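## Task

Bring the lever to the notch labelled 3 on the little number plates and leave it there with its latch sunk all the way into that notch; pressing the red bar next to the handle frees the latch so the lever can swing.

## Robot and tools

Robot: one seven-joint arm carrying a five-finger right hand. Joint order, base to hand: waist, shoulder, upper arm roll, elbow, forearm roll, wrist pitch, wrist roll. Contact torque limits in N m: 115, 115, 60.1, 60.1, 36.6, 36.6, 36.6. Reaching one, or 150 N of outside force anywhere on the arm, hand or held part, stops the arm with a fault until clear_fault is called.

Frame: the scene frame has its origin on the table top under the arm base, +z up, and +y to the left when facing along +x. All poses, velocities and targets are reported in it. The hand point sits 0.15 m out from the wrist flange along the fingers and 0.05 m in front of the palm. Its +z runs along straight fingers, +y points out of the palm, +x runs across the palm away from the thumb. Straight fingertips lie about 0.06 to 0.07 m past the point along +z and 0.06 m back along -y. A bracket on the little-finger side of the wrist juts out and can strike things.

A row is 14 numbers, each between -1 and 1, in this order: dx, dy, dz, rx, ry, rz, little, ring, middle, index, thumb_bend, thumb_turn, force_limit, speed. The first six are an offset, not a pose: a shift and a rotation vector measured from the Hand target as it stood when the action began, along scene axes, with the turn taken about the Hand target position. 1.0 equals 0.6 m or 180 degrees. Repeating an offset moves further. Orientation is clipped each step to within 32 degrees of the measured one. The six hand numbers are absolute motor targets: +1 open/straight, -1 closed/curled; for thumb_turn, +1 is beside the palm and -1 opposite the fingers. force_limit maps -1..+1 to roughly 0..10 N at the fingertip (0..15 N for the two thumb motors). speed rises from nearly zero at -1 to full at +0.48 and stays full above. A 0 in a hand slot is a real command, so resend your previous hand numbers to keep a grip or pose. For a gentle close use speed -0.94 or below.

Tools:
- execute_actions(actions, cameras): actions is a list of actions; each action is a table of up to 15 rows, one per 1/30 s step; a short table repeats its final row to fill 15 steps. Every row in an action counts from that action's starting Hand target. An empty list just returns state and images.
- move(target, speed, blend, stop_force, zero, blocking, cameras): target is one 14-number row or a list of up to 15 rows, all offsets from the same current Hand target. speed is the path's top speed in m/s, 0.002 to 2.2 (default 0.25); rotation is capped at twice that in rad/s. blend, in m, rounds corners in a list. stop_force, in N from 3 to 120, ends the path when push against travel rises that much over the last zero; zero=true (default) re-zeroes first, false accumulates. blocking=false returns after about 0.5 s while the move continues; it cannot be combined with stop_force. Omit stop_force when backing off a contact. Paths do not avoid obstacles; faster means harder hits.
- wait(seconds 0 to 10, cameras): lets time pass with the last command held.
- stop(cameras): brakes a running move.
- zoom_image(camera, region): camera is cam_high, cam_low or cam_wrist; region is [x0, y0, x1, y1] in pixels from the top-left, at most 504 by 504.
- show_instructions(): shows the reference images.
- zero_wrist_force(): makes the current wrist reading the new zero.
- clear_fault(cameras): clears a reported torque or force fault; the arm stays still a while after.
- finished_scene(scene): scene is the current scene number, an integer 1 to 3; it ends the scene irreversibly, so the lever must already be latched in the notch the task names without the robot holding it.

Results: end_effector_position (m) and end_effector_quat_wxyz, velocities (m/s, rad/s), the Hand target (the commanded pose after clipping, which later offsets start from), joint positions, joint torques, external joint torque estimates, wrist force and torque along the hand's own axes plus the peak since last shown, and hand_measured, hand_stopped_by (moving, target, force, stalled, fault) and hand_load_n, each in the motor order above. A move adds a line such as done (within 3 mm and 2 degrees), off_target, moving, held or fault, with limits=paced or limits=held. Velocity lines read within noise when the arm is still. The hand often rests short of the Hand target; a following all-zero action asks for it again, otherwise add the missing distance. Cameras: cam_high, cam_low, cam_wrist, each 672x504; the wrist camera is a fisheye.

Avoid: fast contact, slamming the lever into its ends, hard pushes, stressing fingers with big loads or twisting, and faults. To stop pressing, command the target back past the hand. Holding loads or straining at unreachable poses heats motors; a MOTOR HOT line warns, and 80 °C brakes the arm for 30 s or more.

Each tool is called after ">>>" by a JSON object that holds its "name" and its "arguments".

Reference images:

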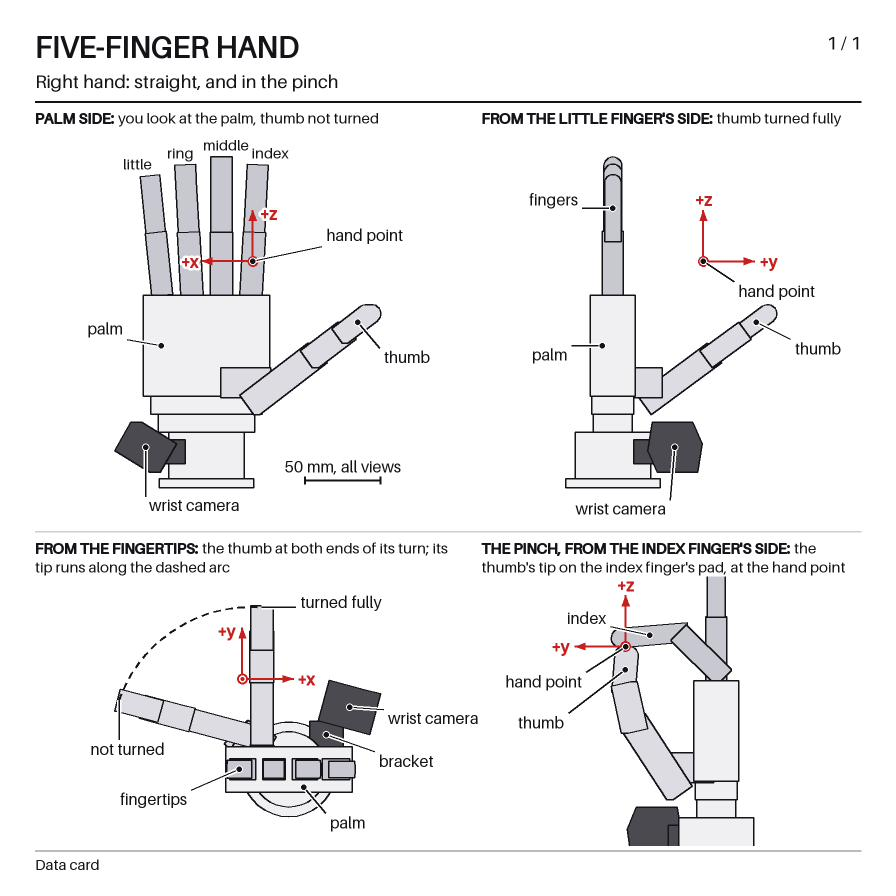

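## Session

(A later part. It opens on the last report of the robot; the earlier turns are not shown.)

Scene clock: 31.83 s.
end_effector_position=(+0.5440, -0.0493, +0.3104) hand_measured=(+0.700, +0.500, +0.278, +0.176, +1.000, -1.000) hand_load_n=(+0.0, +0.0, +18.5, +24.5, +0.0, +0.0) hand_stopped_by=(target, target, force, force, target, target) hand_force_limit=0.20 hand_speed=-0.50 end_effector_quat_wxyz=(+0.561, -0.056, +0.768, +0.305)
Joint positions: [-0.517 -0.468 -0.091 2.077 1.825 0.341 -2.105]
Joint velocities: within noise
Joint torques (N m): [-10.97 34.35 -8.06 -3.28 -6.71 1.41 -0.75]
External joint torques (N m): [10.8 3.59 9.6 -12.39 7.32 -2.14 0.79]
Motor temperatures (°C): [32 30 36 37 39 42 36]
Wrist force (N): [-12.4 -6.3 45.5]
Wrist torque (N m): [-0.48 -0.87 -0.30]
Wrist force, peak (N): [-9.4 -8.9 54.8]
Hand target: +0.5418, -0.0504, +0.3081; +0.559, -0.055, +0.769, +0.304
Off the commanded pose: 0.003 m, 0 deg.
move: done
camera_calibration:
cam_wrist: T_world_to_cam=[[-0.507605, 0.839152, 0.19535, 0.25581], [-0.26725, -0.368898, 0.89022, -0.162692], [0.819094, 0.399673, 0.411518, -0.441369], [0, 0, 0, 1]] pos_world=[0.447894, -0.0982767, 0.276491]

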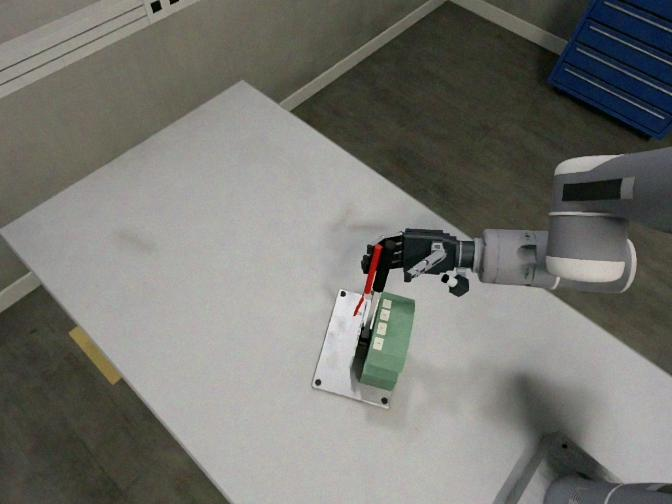

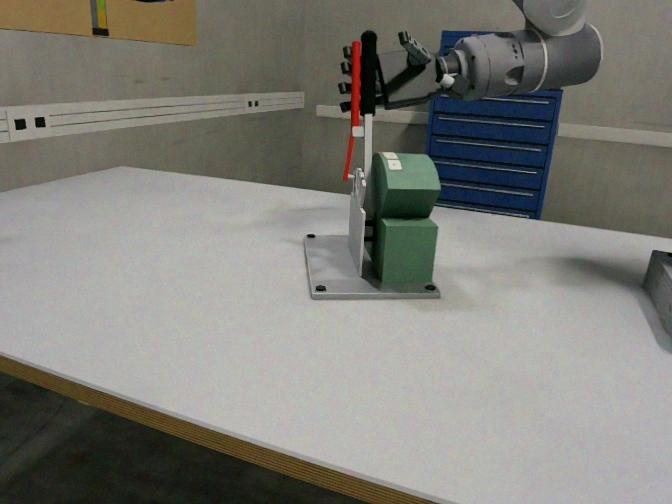

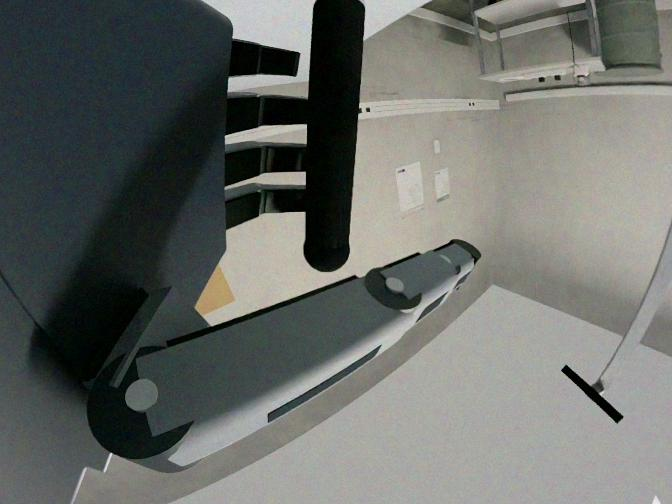

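>>> {"name": "move", "arguments": {"target": [[-0.0284,0.054,0.0142,-0.0443,-0.0233,0,0.7,0.5,-0.3,-0.4,1,-1,0.2,-0.5],[-0.0574,0.1093,0.0183,-0.0885,-0.0465,0,0.7,0.5,-0.3,-0.4,1,-1,0.2,-0.5]], "speed": 0.05, "blend": [0.01,0], "stop_force": 30}}

>>> {"name": "zoom_image", "arguments": {"camera": "cam_high", "region": [320, 200, 460, 340]}}

>>> {"name": "zoom_image", "arguments": {"camera": "cam_low", "region": [280, 20, 450, 210]}}

Scene clock: 37.83 s.
end_effector_position=(+0.5079, +0.0147, +0.3194) hand_measured=(+0.700, +0.500, +0.278, +0.182, +1.000, -1.000) hand_load_n=(+0.0, +0.0, +11.5, +2.0, +0.0, +0.0) hand_stopped_by=(target, target, force, force, target, target) hand_force_limit=0.20 hand_speed=-0.50 end_effector_quat_wxyz=(+0.601, -0.154, +0.761, +0.189)
Joint positions: [-0.461 -0.294 -0.047 2.246 1.937 0.469 -2.449]
Joint velocities: within noise
Joint torques (N m): [0.91 30.61 3.27 -11.91 -0.31 -1.6 -0.23]
External joint torques (N m): [-1.06 0.07 -1.98 -3.83 0.98 0.94 0.27]
Motor temperatures (°C): [32 30 36 37 39 42 36]
Wrist force (N): [-1.7 -7.5 10.3]
Wrist torque (N m): [0.08 -0.21 -0.14]
Wrist force, peak (N): [-4.3 -8.4 51.4]
Hand target: +0.5073, +0.0152, +0.3191; +0.600, -0.154, +0.761, +0.190
Off the commanded pose: 0.001 m, 0 deg.
move: done
camera_calibration:
cam_wrist: T_world_to_cam=[[-0.511193, 0.851541, -0.116448, 0.283283], [-0.396406, -0.113383, 0.911047, -0.101679], [0.76259, 0.511882, 0.395517, -0.408803], [0, 0, 0, 1]] pos_world=[0.416256, -0.0434972, 0.287311]

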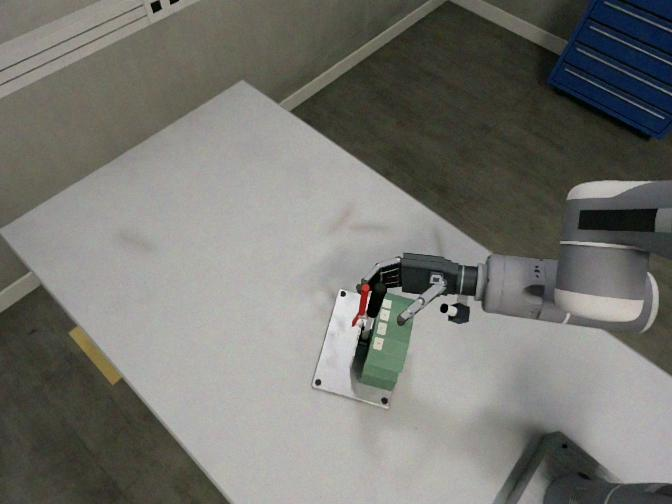

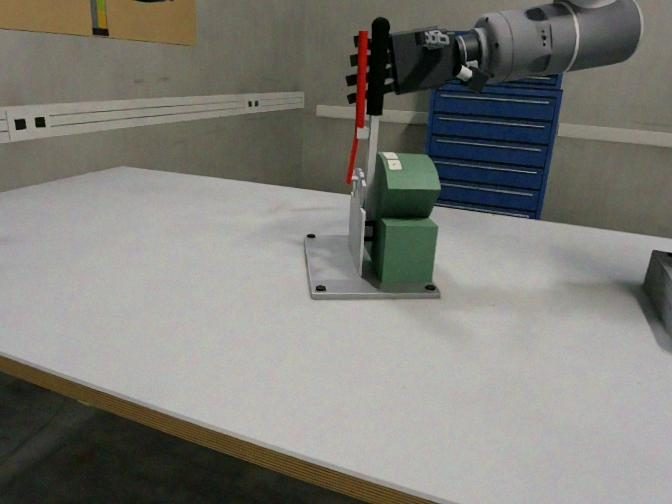

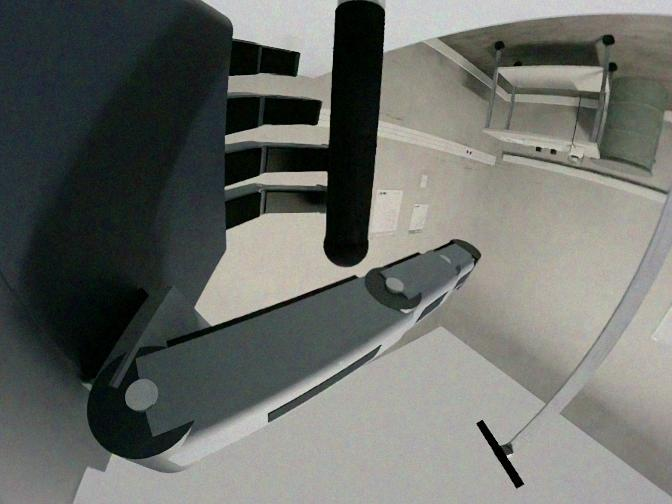

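Scaled by 3.600.

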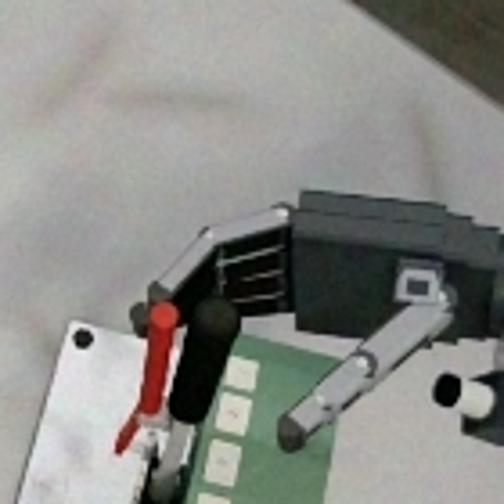

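Scaled by 2.653.

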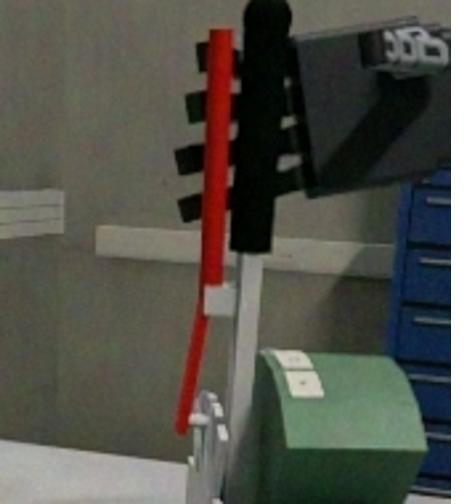

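>>> {"name": "move", "arguments": {"target": [0.0265,0.014,0,0,0,0,0.7,0.5,-0.3,-0.4,1,-1,0.2,-0.5], "speed": 0.05}}

>>> {"name": "zoom_image", "arguments": {"camera": "cam_high", "region": [320, 200, 460, 340]}}

>>> {"name": "zoom_image", "arguments": {"camera": "cam_low", "region": [330, 120, 420, 210]}}

Scene clock: 40.43 s.
end_effector_position=(+0.5233, +0.0237, +0.3193) hand_measured=(+0.700, +0.500, +0.278, +0.182, +1.000, -1.000) hand_load_n=(+0.0, +0.0, +0.0, +0.0, +0.0, +0.0) hand_stopped_by=(target, target, force, force, target, target) hand_force_limit=0.20 hand_speed=-0.50 end_effector_quat_wxyz=(+0.601, -0.154, +0.761, +0.190)
Joint positions: [-0.432 -0.313 -0.035 2.217 1.967 0.496 -2.447]
Joint velocities: within noise
Joint torques (N m): [0.65 30.58 1.98 -15.72 1.54 -0.74 -0.14]
External joint torques (N m): [-0.82 1.13 -0.51 -0.29 -0.84 0.08 0.18]
Motor temperatures (°C): [32 30 36 37 39 42 36]
Wrist force (N): [-2.8 -0.9 1.9]
Wrist torque (N m): [0.09 0.08 -0.03]
Wrist force, peak (N): [-0.6 -8.0 10.3]
Hand target: +0.5232, +0.0236, +0.3191; +0.600, -0.154, +0.761, +0.190
Off the commanded pose: 0.000 m, 0 deg.
move: done
camera_calibration:
cam_wrist: T_world_to_cam=[[-0.512677, 0.850688, -0.116155, 0.284131], [-0.395914, -0.11419, 0.91116, -0.0946185], [0.761849, 0.513119, 0.395342, -0.424684], [0, 0, 0, 1]] pos_world=[0.431752, -0.0345981, 0.287111]

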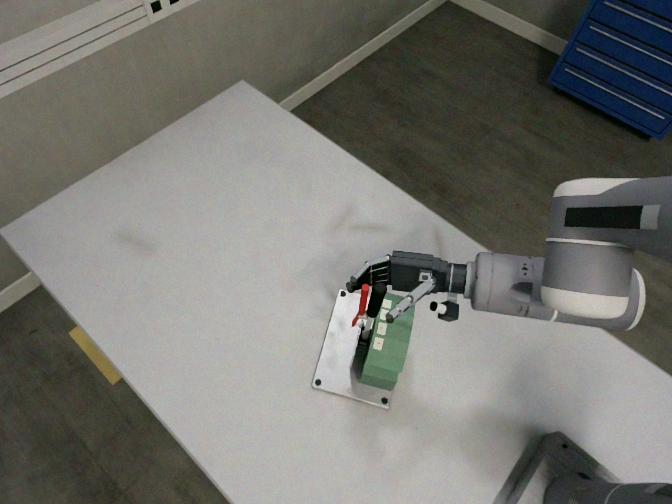

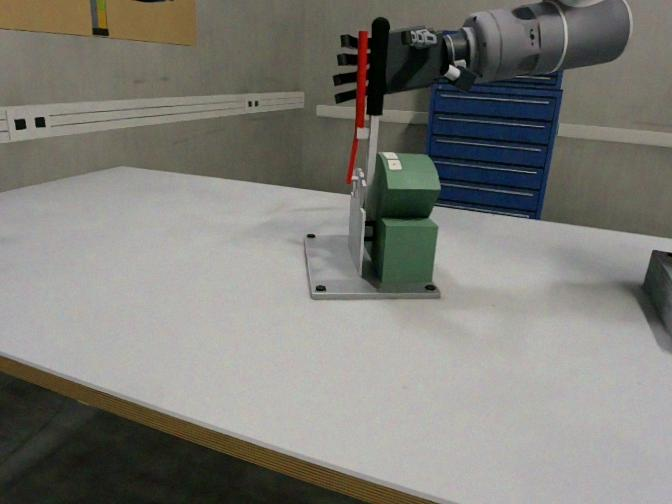

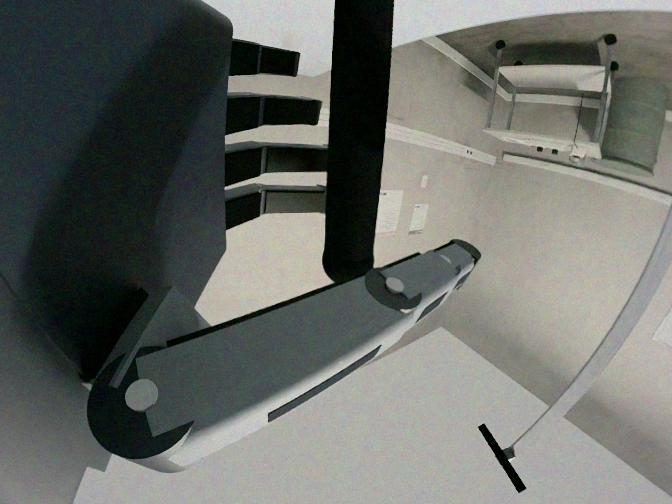

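Scaled by 3.600.

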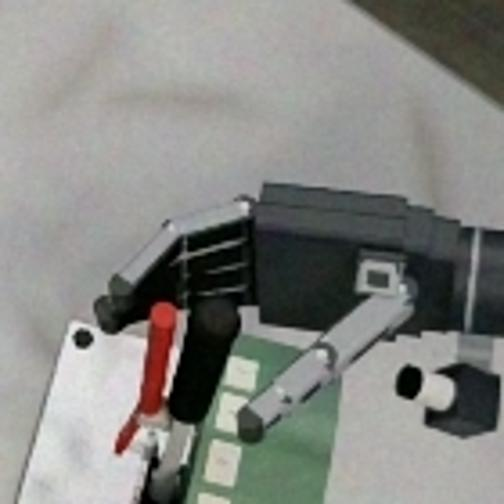

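Scaled by 5.600.

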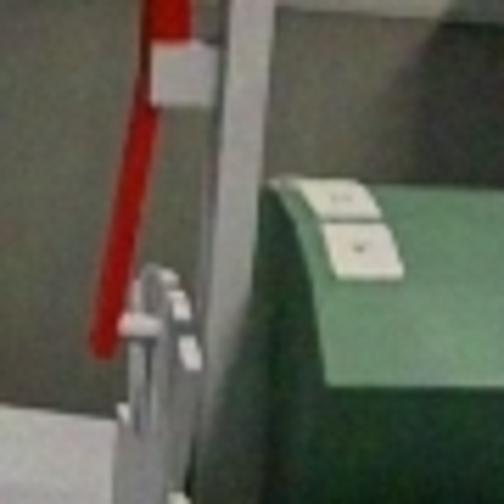

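>>> {"name": "move", "arguments": {"target": [-0.058,0.1106,0,-0.059,-0.031,0,0.7,0.5,-0.3,-0.4,1,-1,0.2,-0.5], "speed": 0.05, "stop_force": 14}}

>>> {"name": "zoom_image", "arguments": {"camera": "cam_high", "region": [320, 200, 460, 340]}}

>>> {"name": "zoom_image", "arguments": {"camera": "cam_low", "region": [330, 120, 420, 210]}}

Scene clock: 43.63 s.
end_effector_position=(+0.5007, +0.0676, +0.3197) hand_measured=(+0.700, +0.500, +0.278, +0.182, +1.000, -1.000) hand_load_n=(+0.5, +0.0, +10.5, +4.5, +0.5, +0.0) hand_stopped_by=(target, target, force, force, target, target) hand_force_limit=0.20 hand_speed=-0.50 end_effector_quat_wxyz=(+0.615, -0.197, +0.751, +0.134)
Joint positions: [-0.395 -0.229 0.009 2.313 2.079 0.56 -2.646]
Joint velocities: within noise
Joint torques (N m): [4.3 27.97 7.82 -7.27 -1.8 -2.7 -0.25]
External joint torques (N m): [-4.46 -0.44 -6.49 -8.41 2.63 2 0.29]
Motor temperatures (°C): [32 30 36 37 39 42 36]
Wrist force (N): [1.6 -15.9 18.2]
Wrist torque (N m): [-0.07 -0.12 -0.19]
Wrist force, peak (N): [3.0 -18.0 18.3]
Hand target: +0.4993, +0.0693, +0.3191; +0.614, -0.199, +0.751, +0.136 (not the last commanded pose)
Off the commanded pose: 0.025 m, 4 deg.
move: contact
camera_calibration:
cam_wrist: T_world_to_cam=[[-0.496122, 0.82902, -0.258047, 0.273773], [-0.457048, 0.00333392, 0.889436, -0.0693575], [0.73822, 0.559209, 0.377248, -0.415739], [0, 0, 0, 1]] pos_world=[0.411032, 0.00575296, 0.289172]

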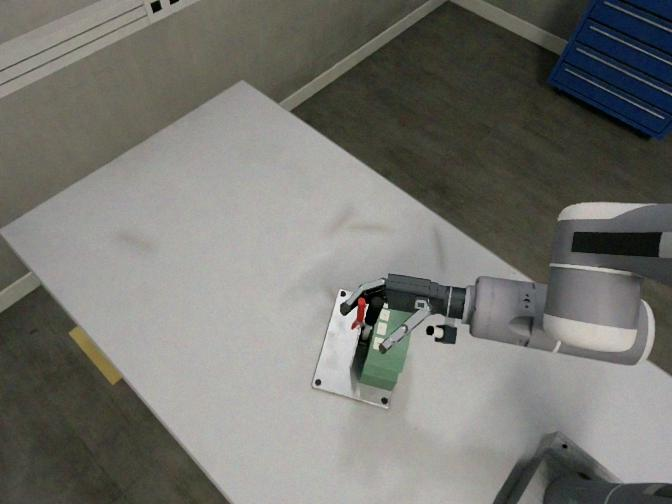

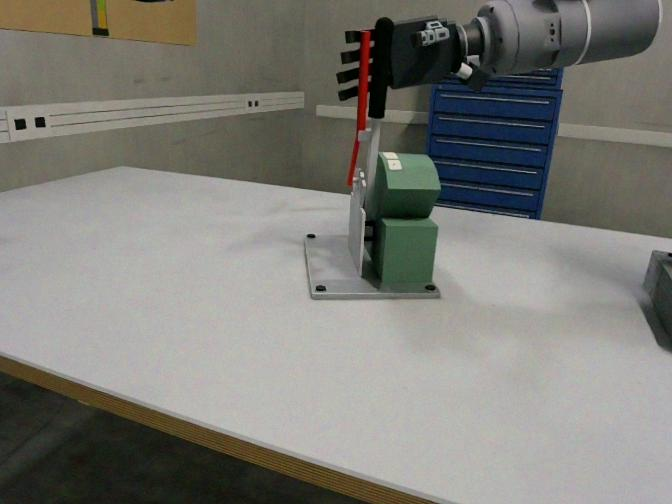

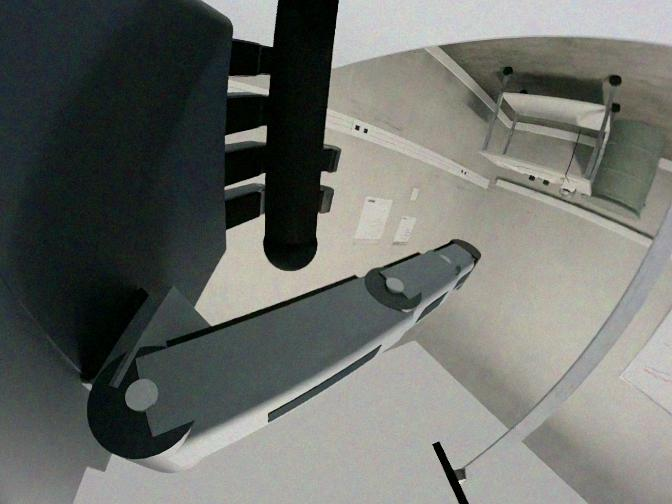

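Scaled by 3.600.

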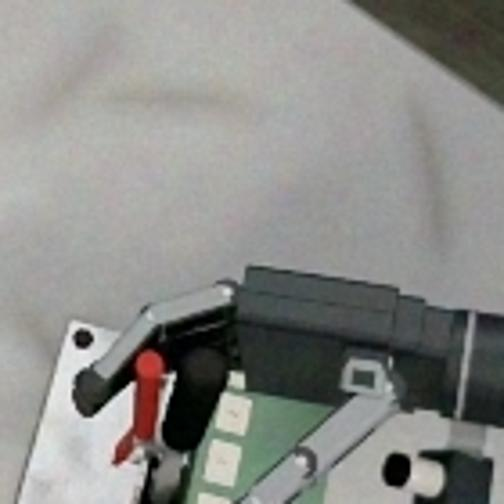

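Scaled by 5.600.

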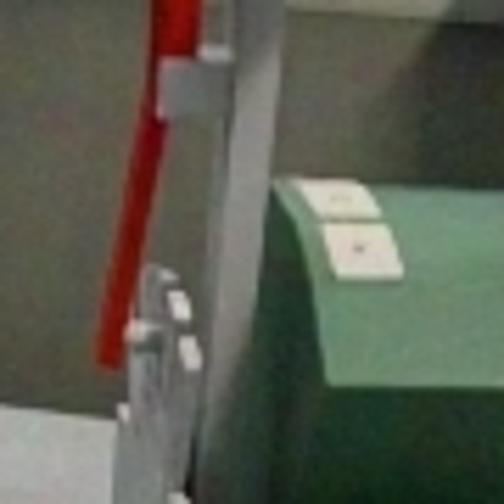

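>>> {"name": "move", "arguments": {"target": [0,0,0,0,0,0,1,1,1,1,1,-1,0.2,-0.2]}}

>>> {"name": "zoom_image", "arguments": {"camera": "cam_high", "region": [320, 200, 460, 340]}}

>>> {"name": "zoom_image", "arguments": {"camera": "cam_low", "region": [330, 120, 420, 210]}}

Scene clock: 45.37 s.
end_effector_position=(+0.4994, +0.0691, +0.3192) hand_measured=(+1.000, +1.000, +1.000, +1.000, +1.000, -1.000) hand_load_n=(+0.0, +0.0, +0.0, +0.0, +0.0, -0.5) hand_stopped_by=(target, target, target, target, target, target) hand_force_limit=0.20 hand_speed=-0.20 end_effector_quat_wxyz=(+0.615, -0.198, +0.751, +0.136)
Joint positions: [-0.395 -0.229 0.011 2.314 2.076 0.559 -2.646]
Joint velocities: within noise
Joint torques (N m): [0.16 26.88 1.91 -15.19 1.23 -0.98 -0.19]
External joint torques (N m): [-0.32 0.6 -0.59 -0.45 -0.4 0.28 0.22]
Motor temperatures (°C): [32 30 36 37 39 42 36]
Wrist force (N): [-4.4 -1.7 1.7]
Wrist torque (N m): [0.09 0.34 -0.09]
Wrist force, peak (N): [2.1 -15.9 18.4]
Hand target: +0.4993, +0.0693, +0.3191; +0.614, -0.199, +0.751, +0.136
Off the commanded pose: 0.000 m, 0 deg.
move: done
camera_calibration:
cam_wrist: T_world_to_cam=[[-0.499686, 0.827065, -0.257445, 0.27351], [-0.456216, 0.00136208, 0.889868, -0.0699652], [0.736329, 0.562105, 0.37664, -0.414453], [0, 0, 0, 1]] pos_world=[0.409924, 0.00685079, 0.288773]

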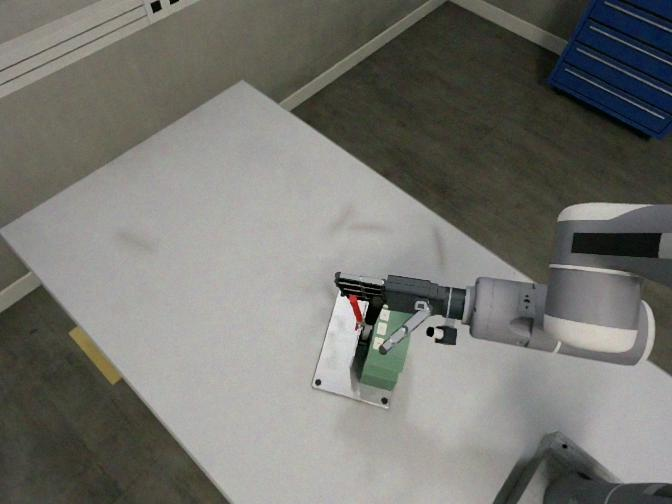

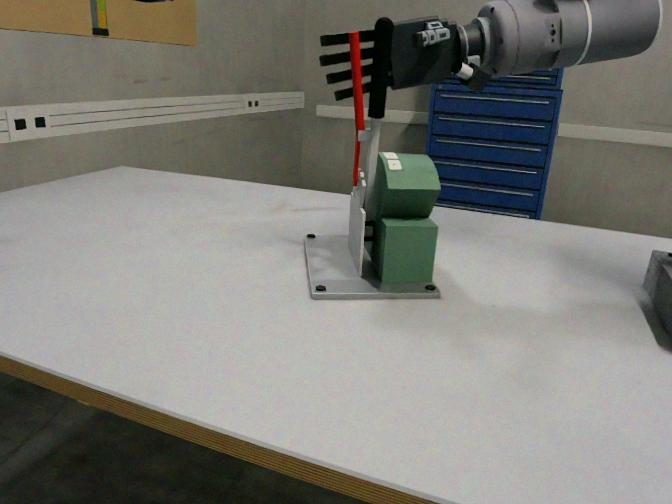

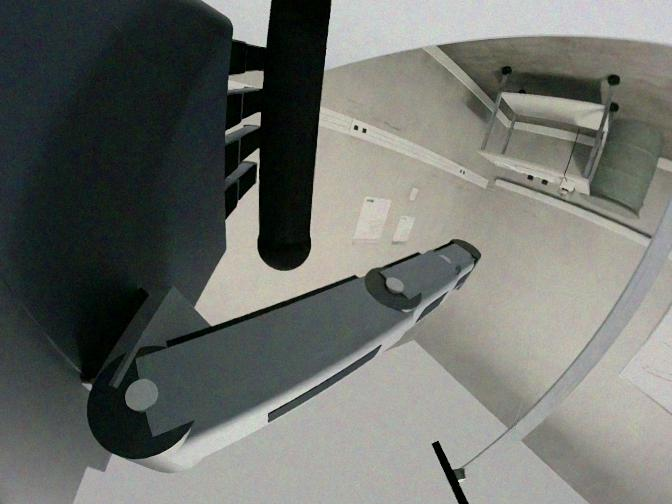

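Scaled by 3.600.

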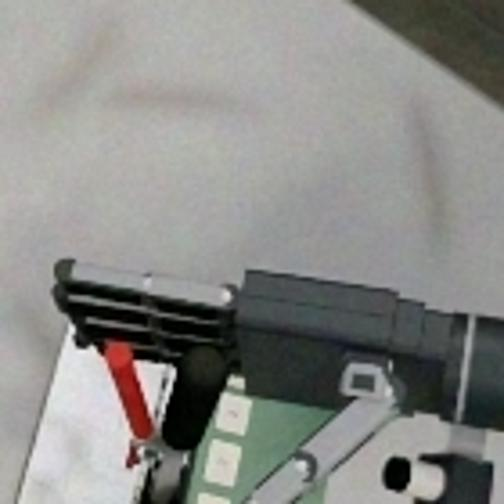

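Scaled by 5.600.

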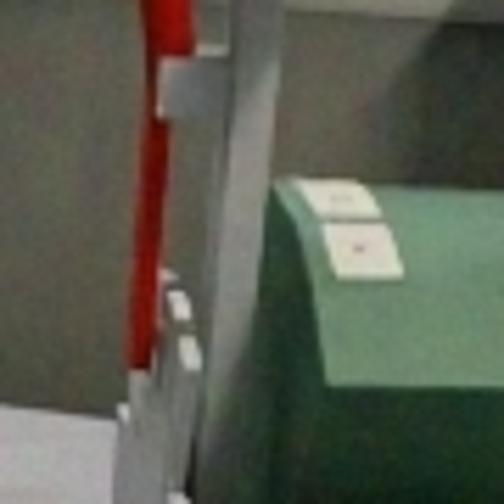

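>>> {"name": "move", "arguments": {"target": [[-0.028,-0.026,0,0,0,0,1,1,1,1,1,-1,0.2,-0.2],[0.065,-0.203,0,0,0,0,1,1,1,1,1,-1,0.2,-0.2]], "speed": 0.15, "stop_force": 8}}

>>> {"name": "zoom_image", "arguments": {"camera": "cam_low", "region": [310, 20, 460, 210]}}

>>> {"name": "zoom_image", "arguments": {"camera": "cam_high", "region": [330, 270, 420, 360]}}

>>> {"name": "zoom_image", "arguments": {"camera": "cam_wrist", "region": [400, 0, 672, 200]}}

Scene clock: 48.90 s.
end_effector_position=(+0.5382, -0.0527, +0.3190) hand_measured=(+1.000, +1.000, +1.000, +1.000, +1.000, -1.000) hand_load_n=(+0.0, +0.0, +0.0, +0.0, +0.0, -0.5) hand_stopped_by=(target, target, target, target, target, target) hand_force_limit=0.20 hand_speed=-0.20 end_effector_quat_wxyz=(+0.614, -0.199, +0.752, +0.136)
Joint positions: [-0.488 -0.349 -0.114 2.115 1.859 0.443 -2.495]
Joint velocities: within noise
Joint torques (N m): [0 34.25 1.37 -17.26 0.94 -0.92 -0.14]
External joint torques (N m): [-0.15 0.94 -0.53 -0.43 -0.41 0.37 0.16]
Motor temperatures (°C): [32 30 36 37 39 42 36]
Wrist force (N): [-4.1 -1.2 2.0]
Wrist torque (N m): [0.15 0.29 -0.07]
Wrist force, peak (N): [-5.0 -1.0 3.6]
Hand target: +0.5383, -0.0525, +0.3191; +0.614, -0.199, +0.751, +0.136
Off the commanded pose: 0.000 m, 0 deg.
move: done
camera_calibration:
cam_wrist: T_world_to_cam=[[-0.500075, 0.826929, -0.257126, 0.393651], [-0.455623, 0.00125835, 0.890172, -0.0522859], [0.736432, 0.562306, 0.376139, -0.374362], [0, 0, 0, 1]] pos_world=[0.448724, -0.114949, 0.288573]

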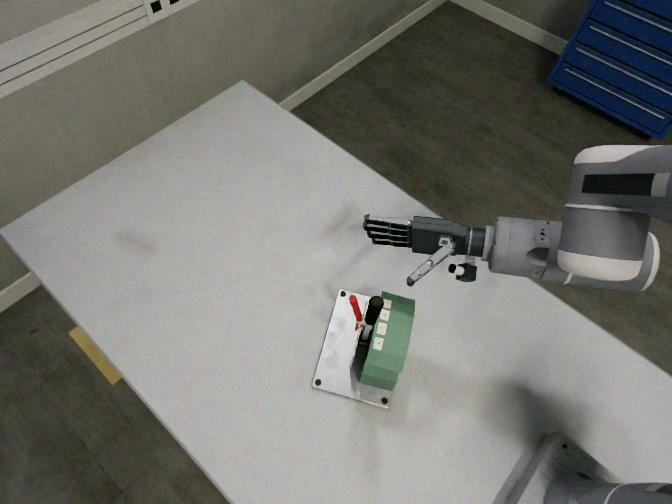

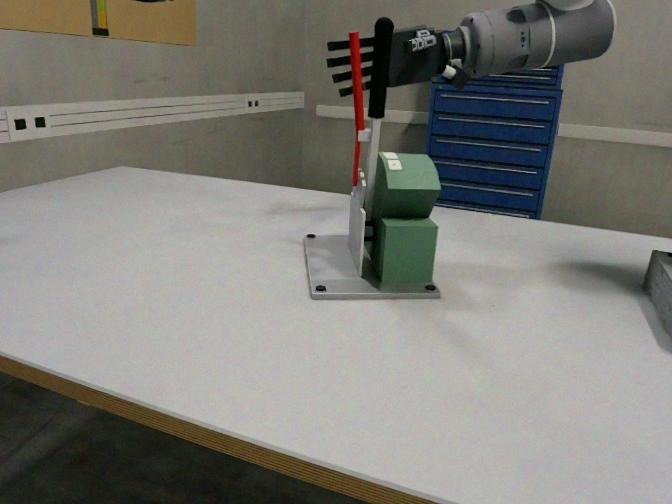

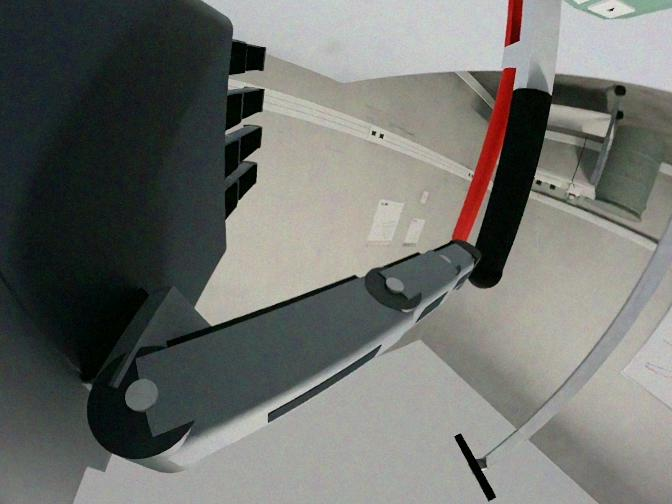

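Scaled by 2.653.

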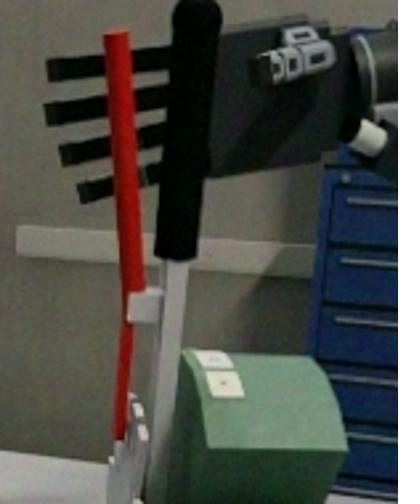

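Scaled by 5.600.

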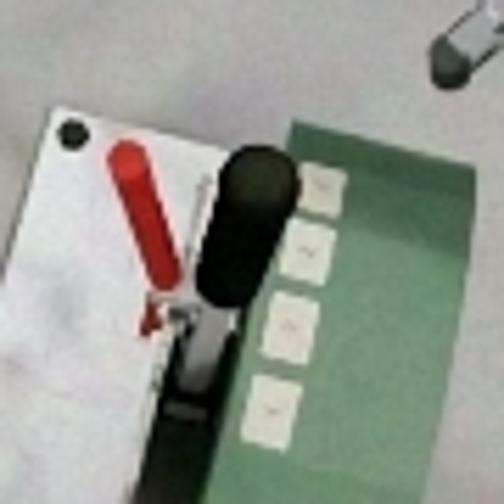

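Scaled by 1.853 from the camera's 672x504 image, which has a finer 960x720 frame.

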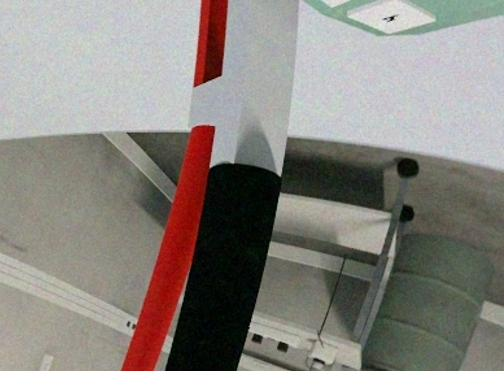

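>>> {"name": "zoom_image", "arguments": {"camera": "cam_wrist", "region": [560, 0, 672, 30]}}

Scaled by 4.500 from the camera's 672x504 image, which has a finer 960x720 frame.

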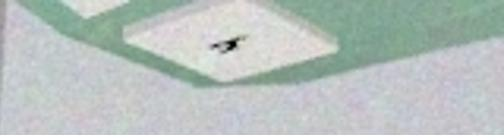

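>>> {"name": "finished_scene", "arguments": {"scene": 2}}

The scene is finished: the task was done.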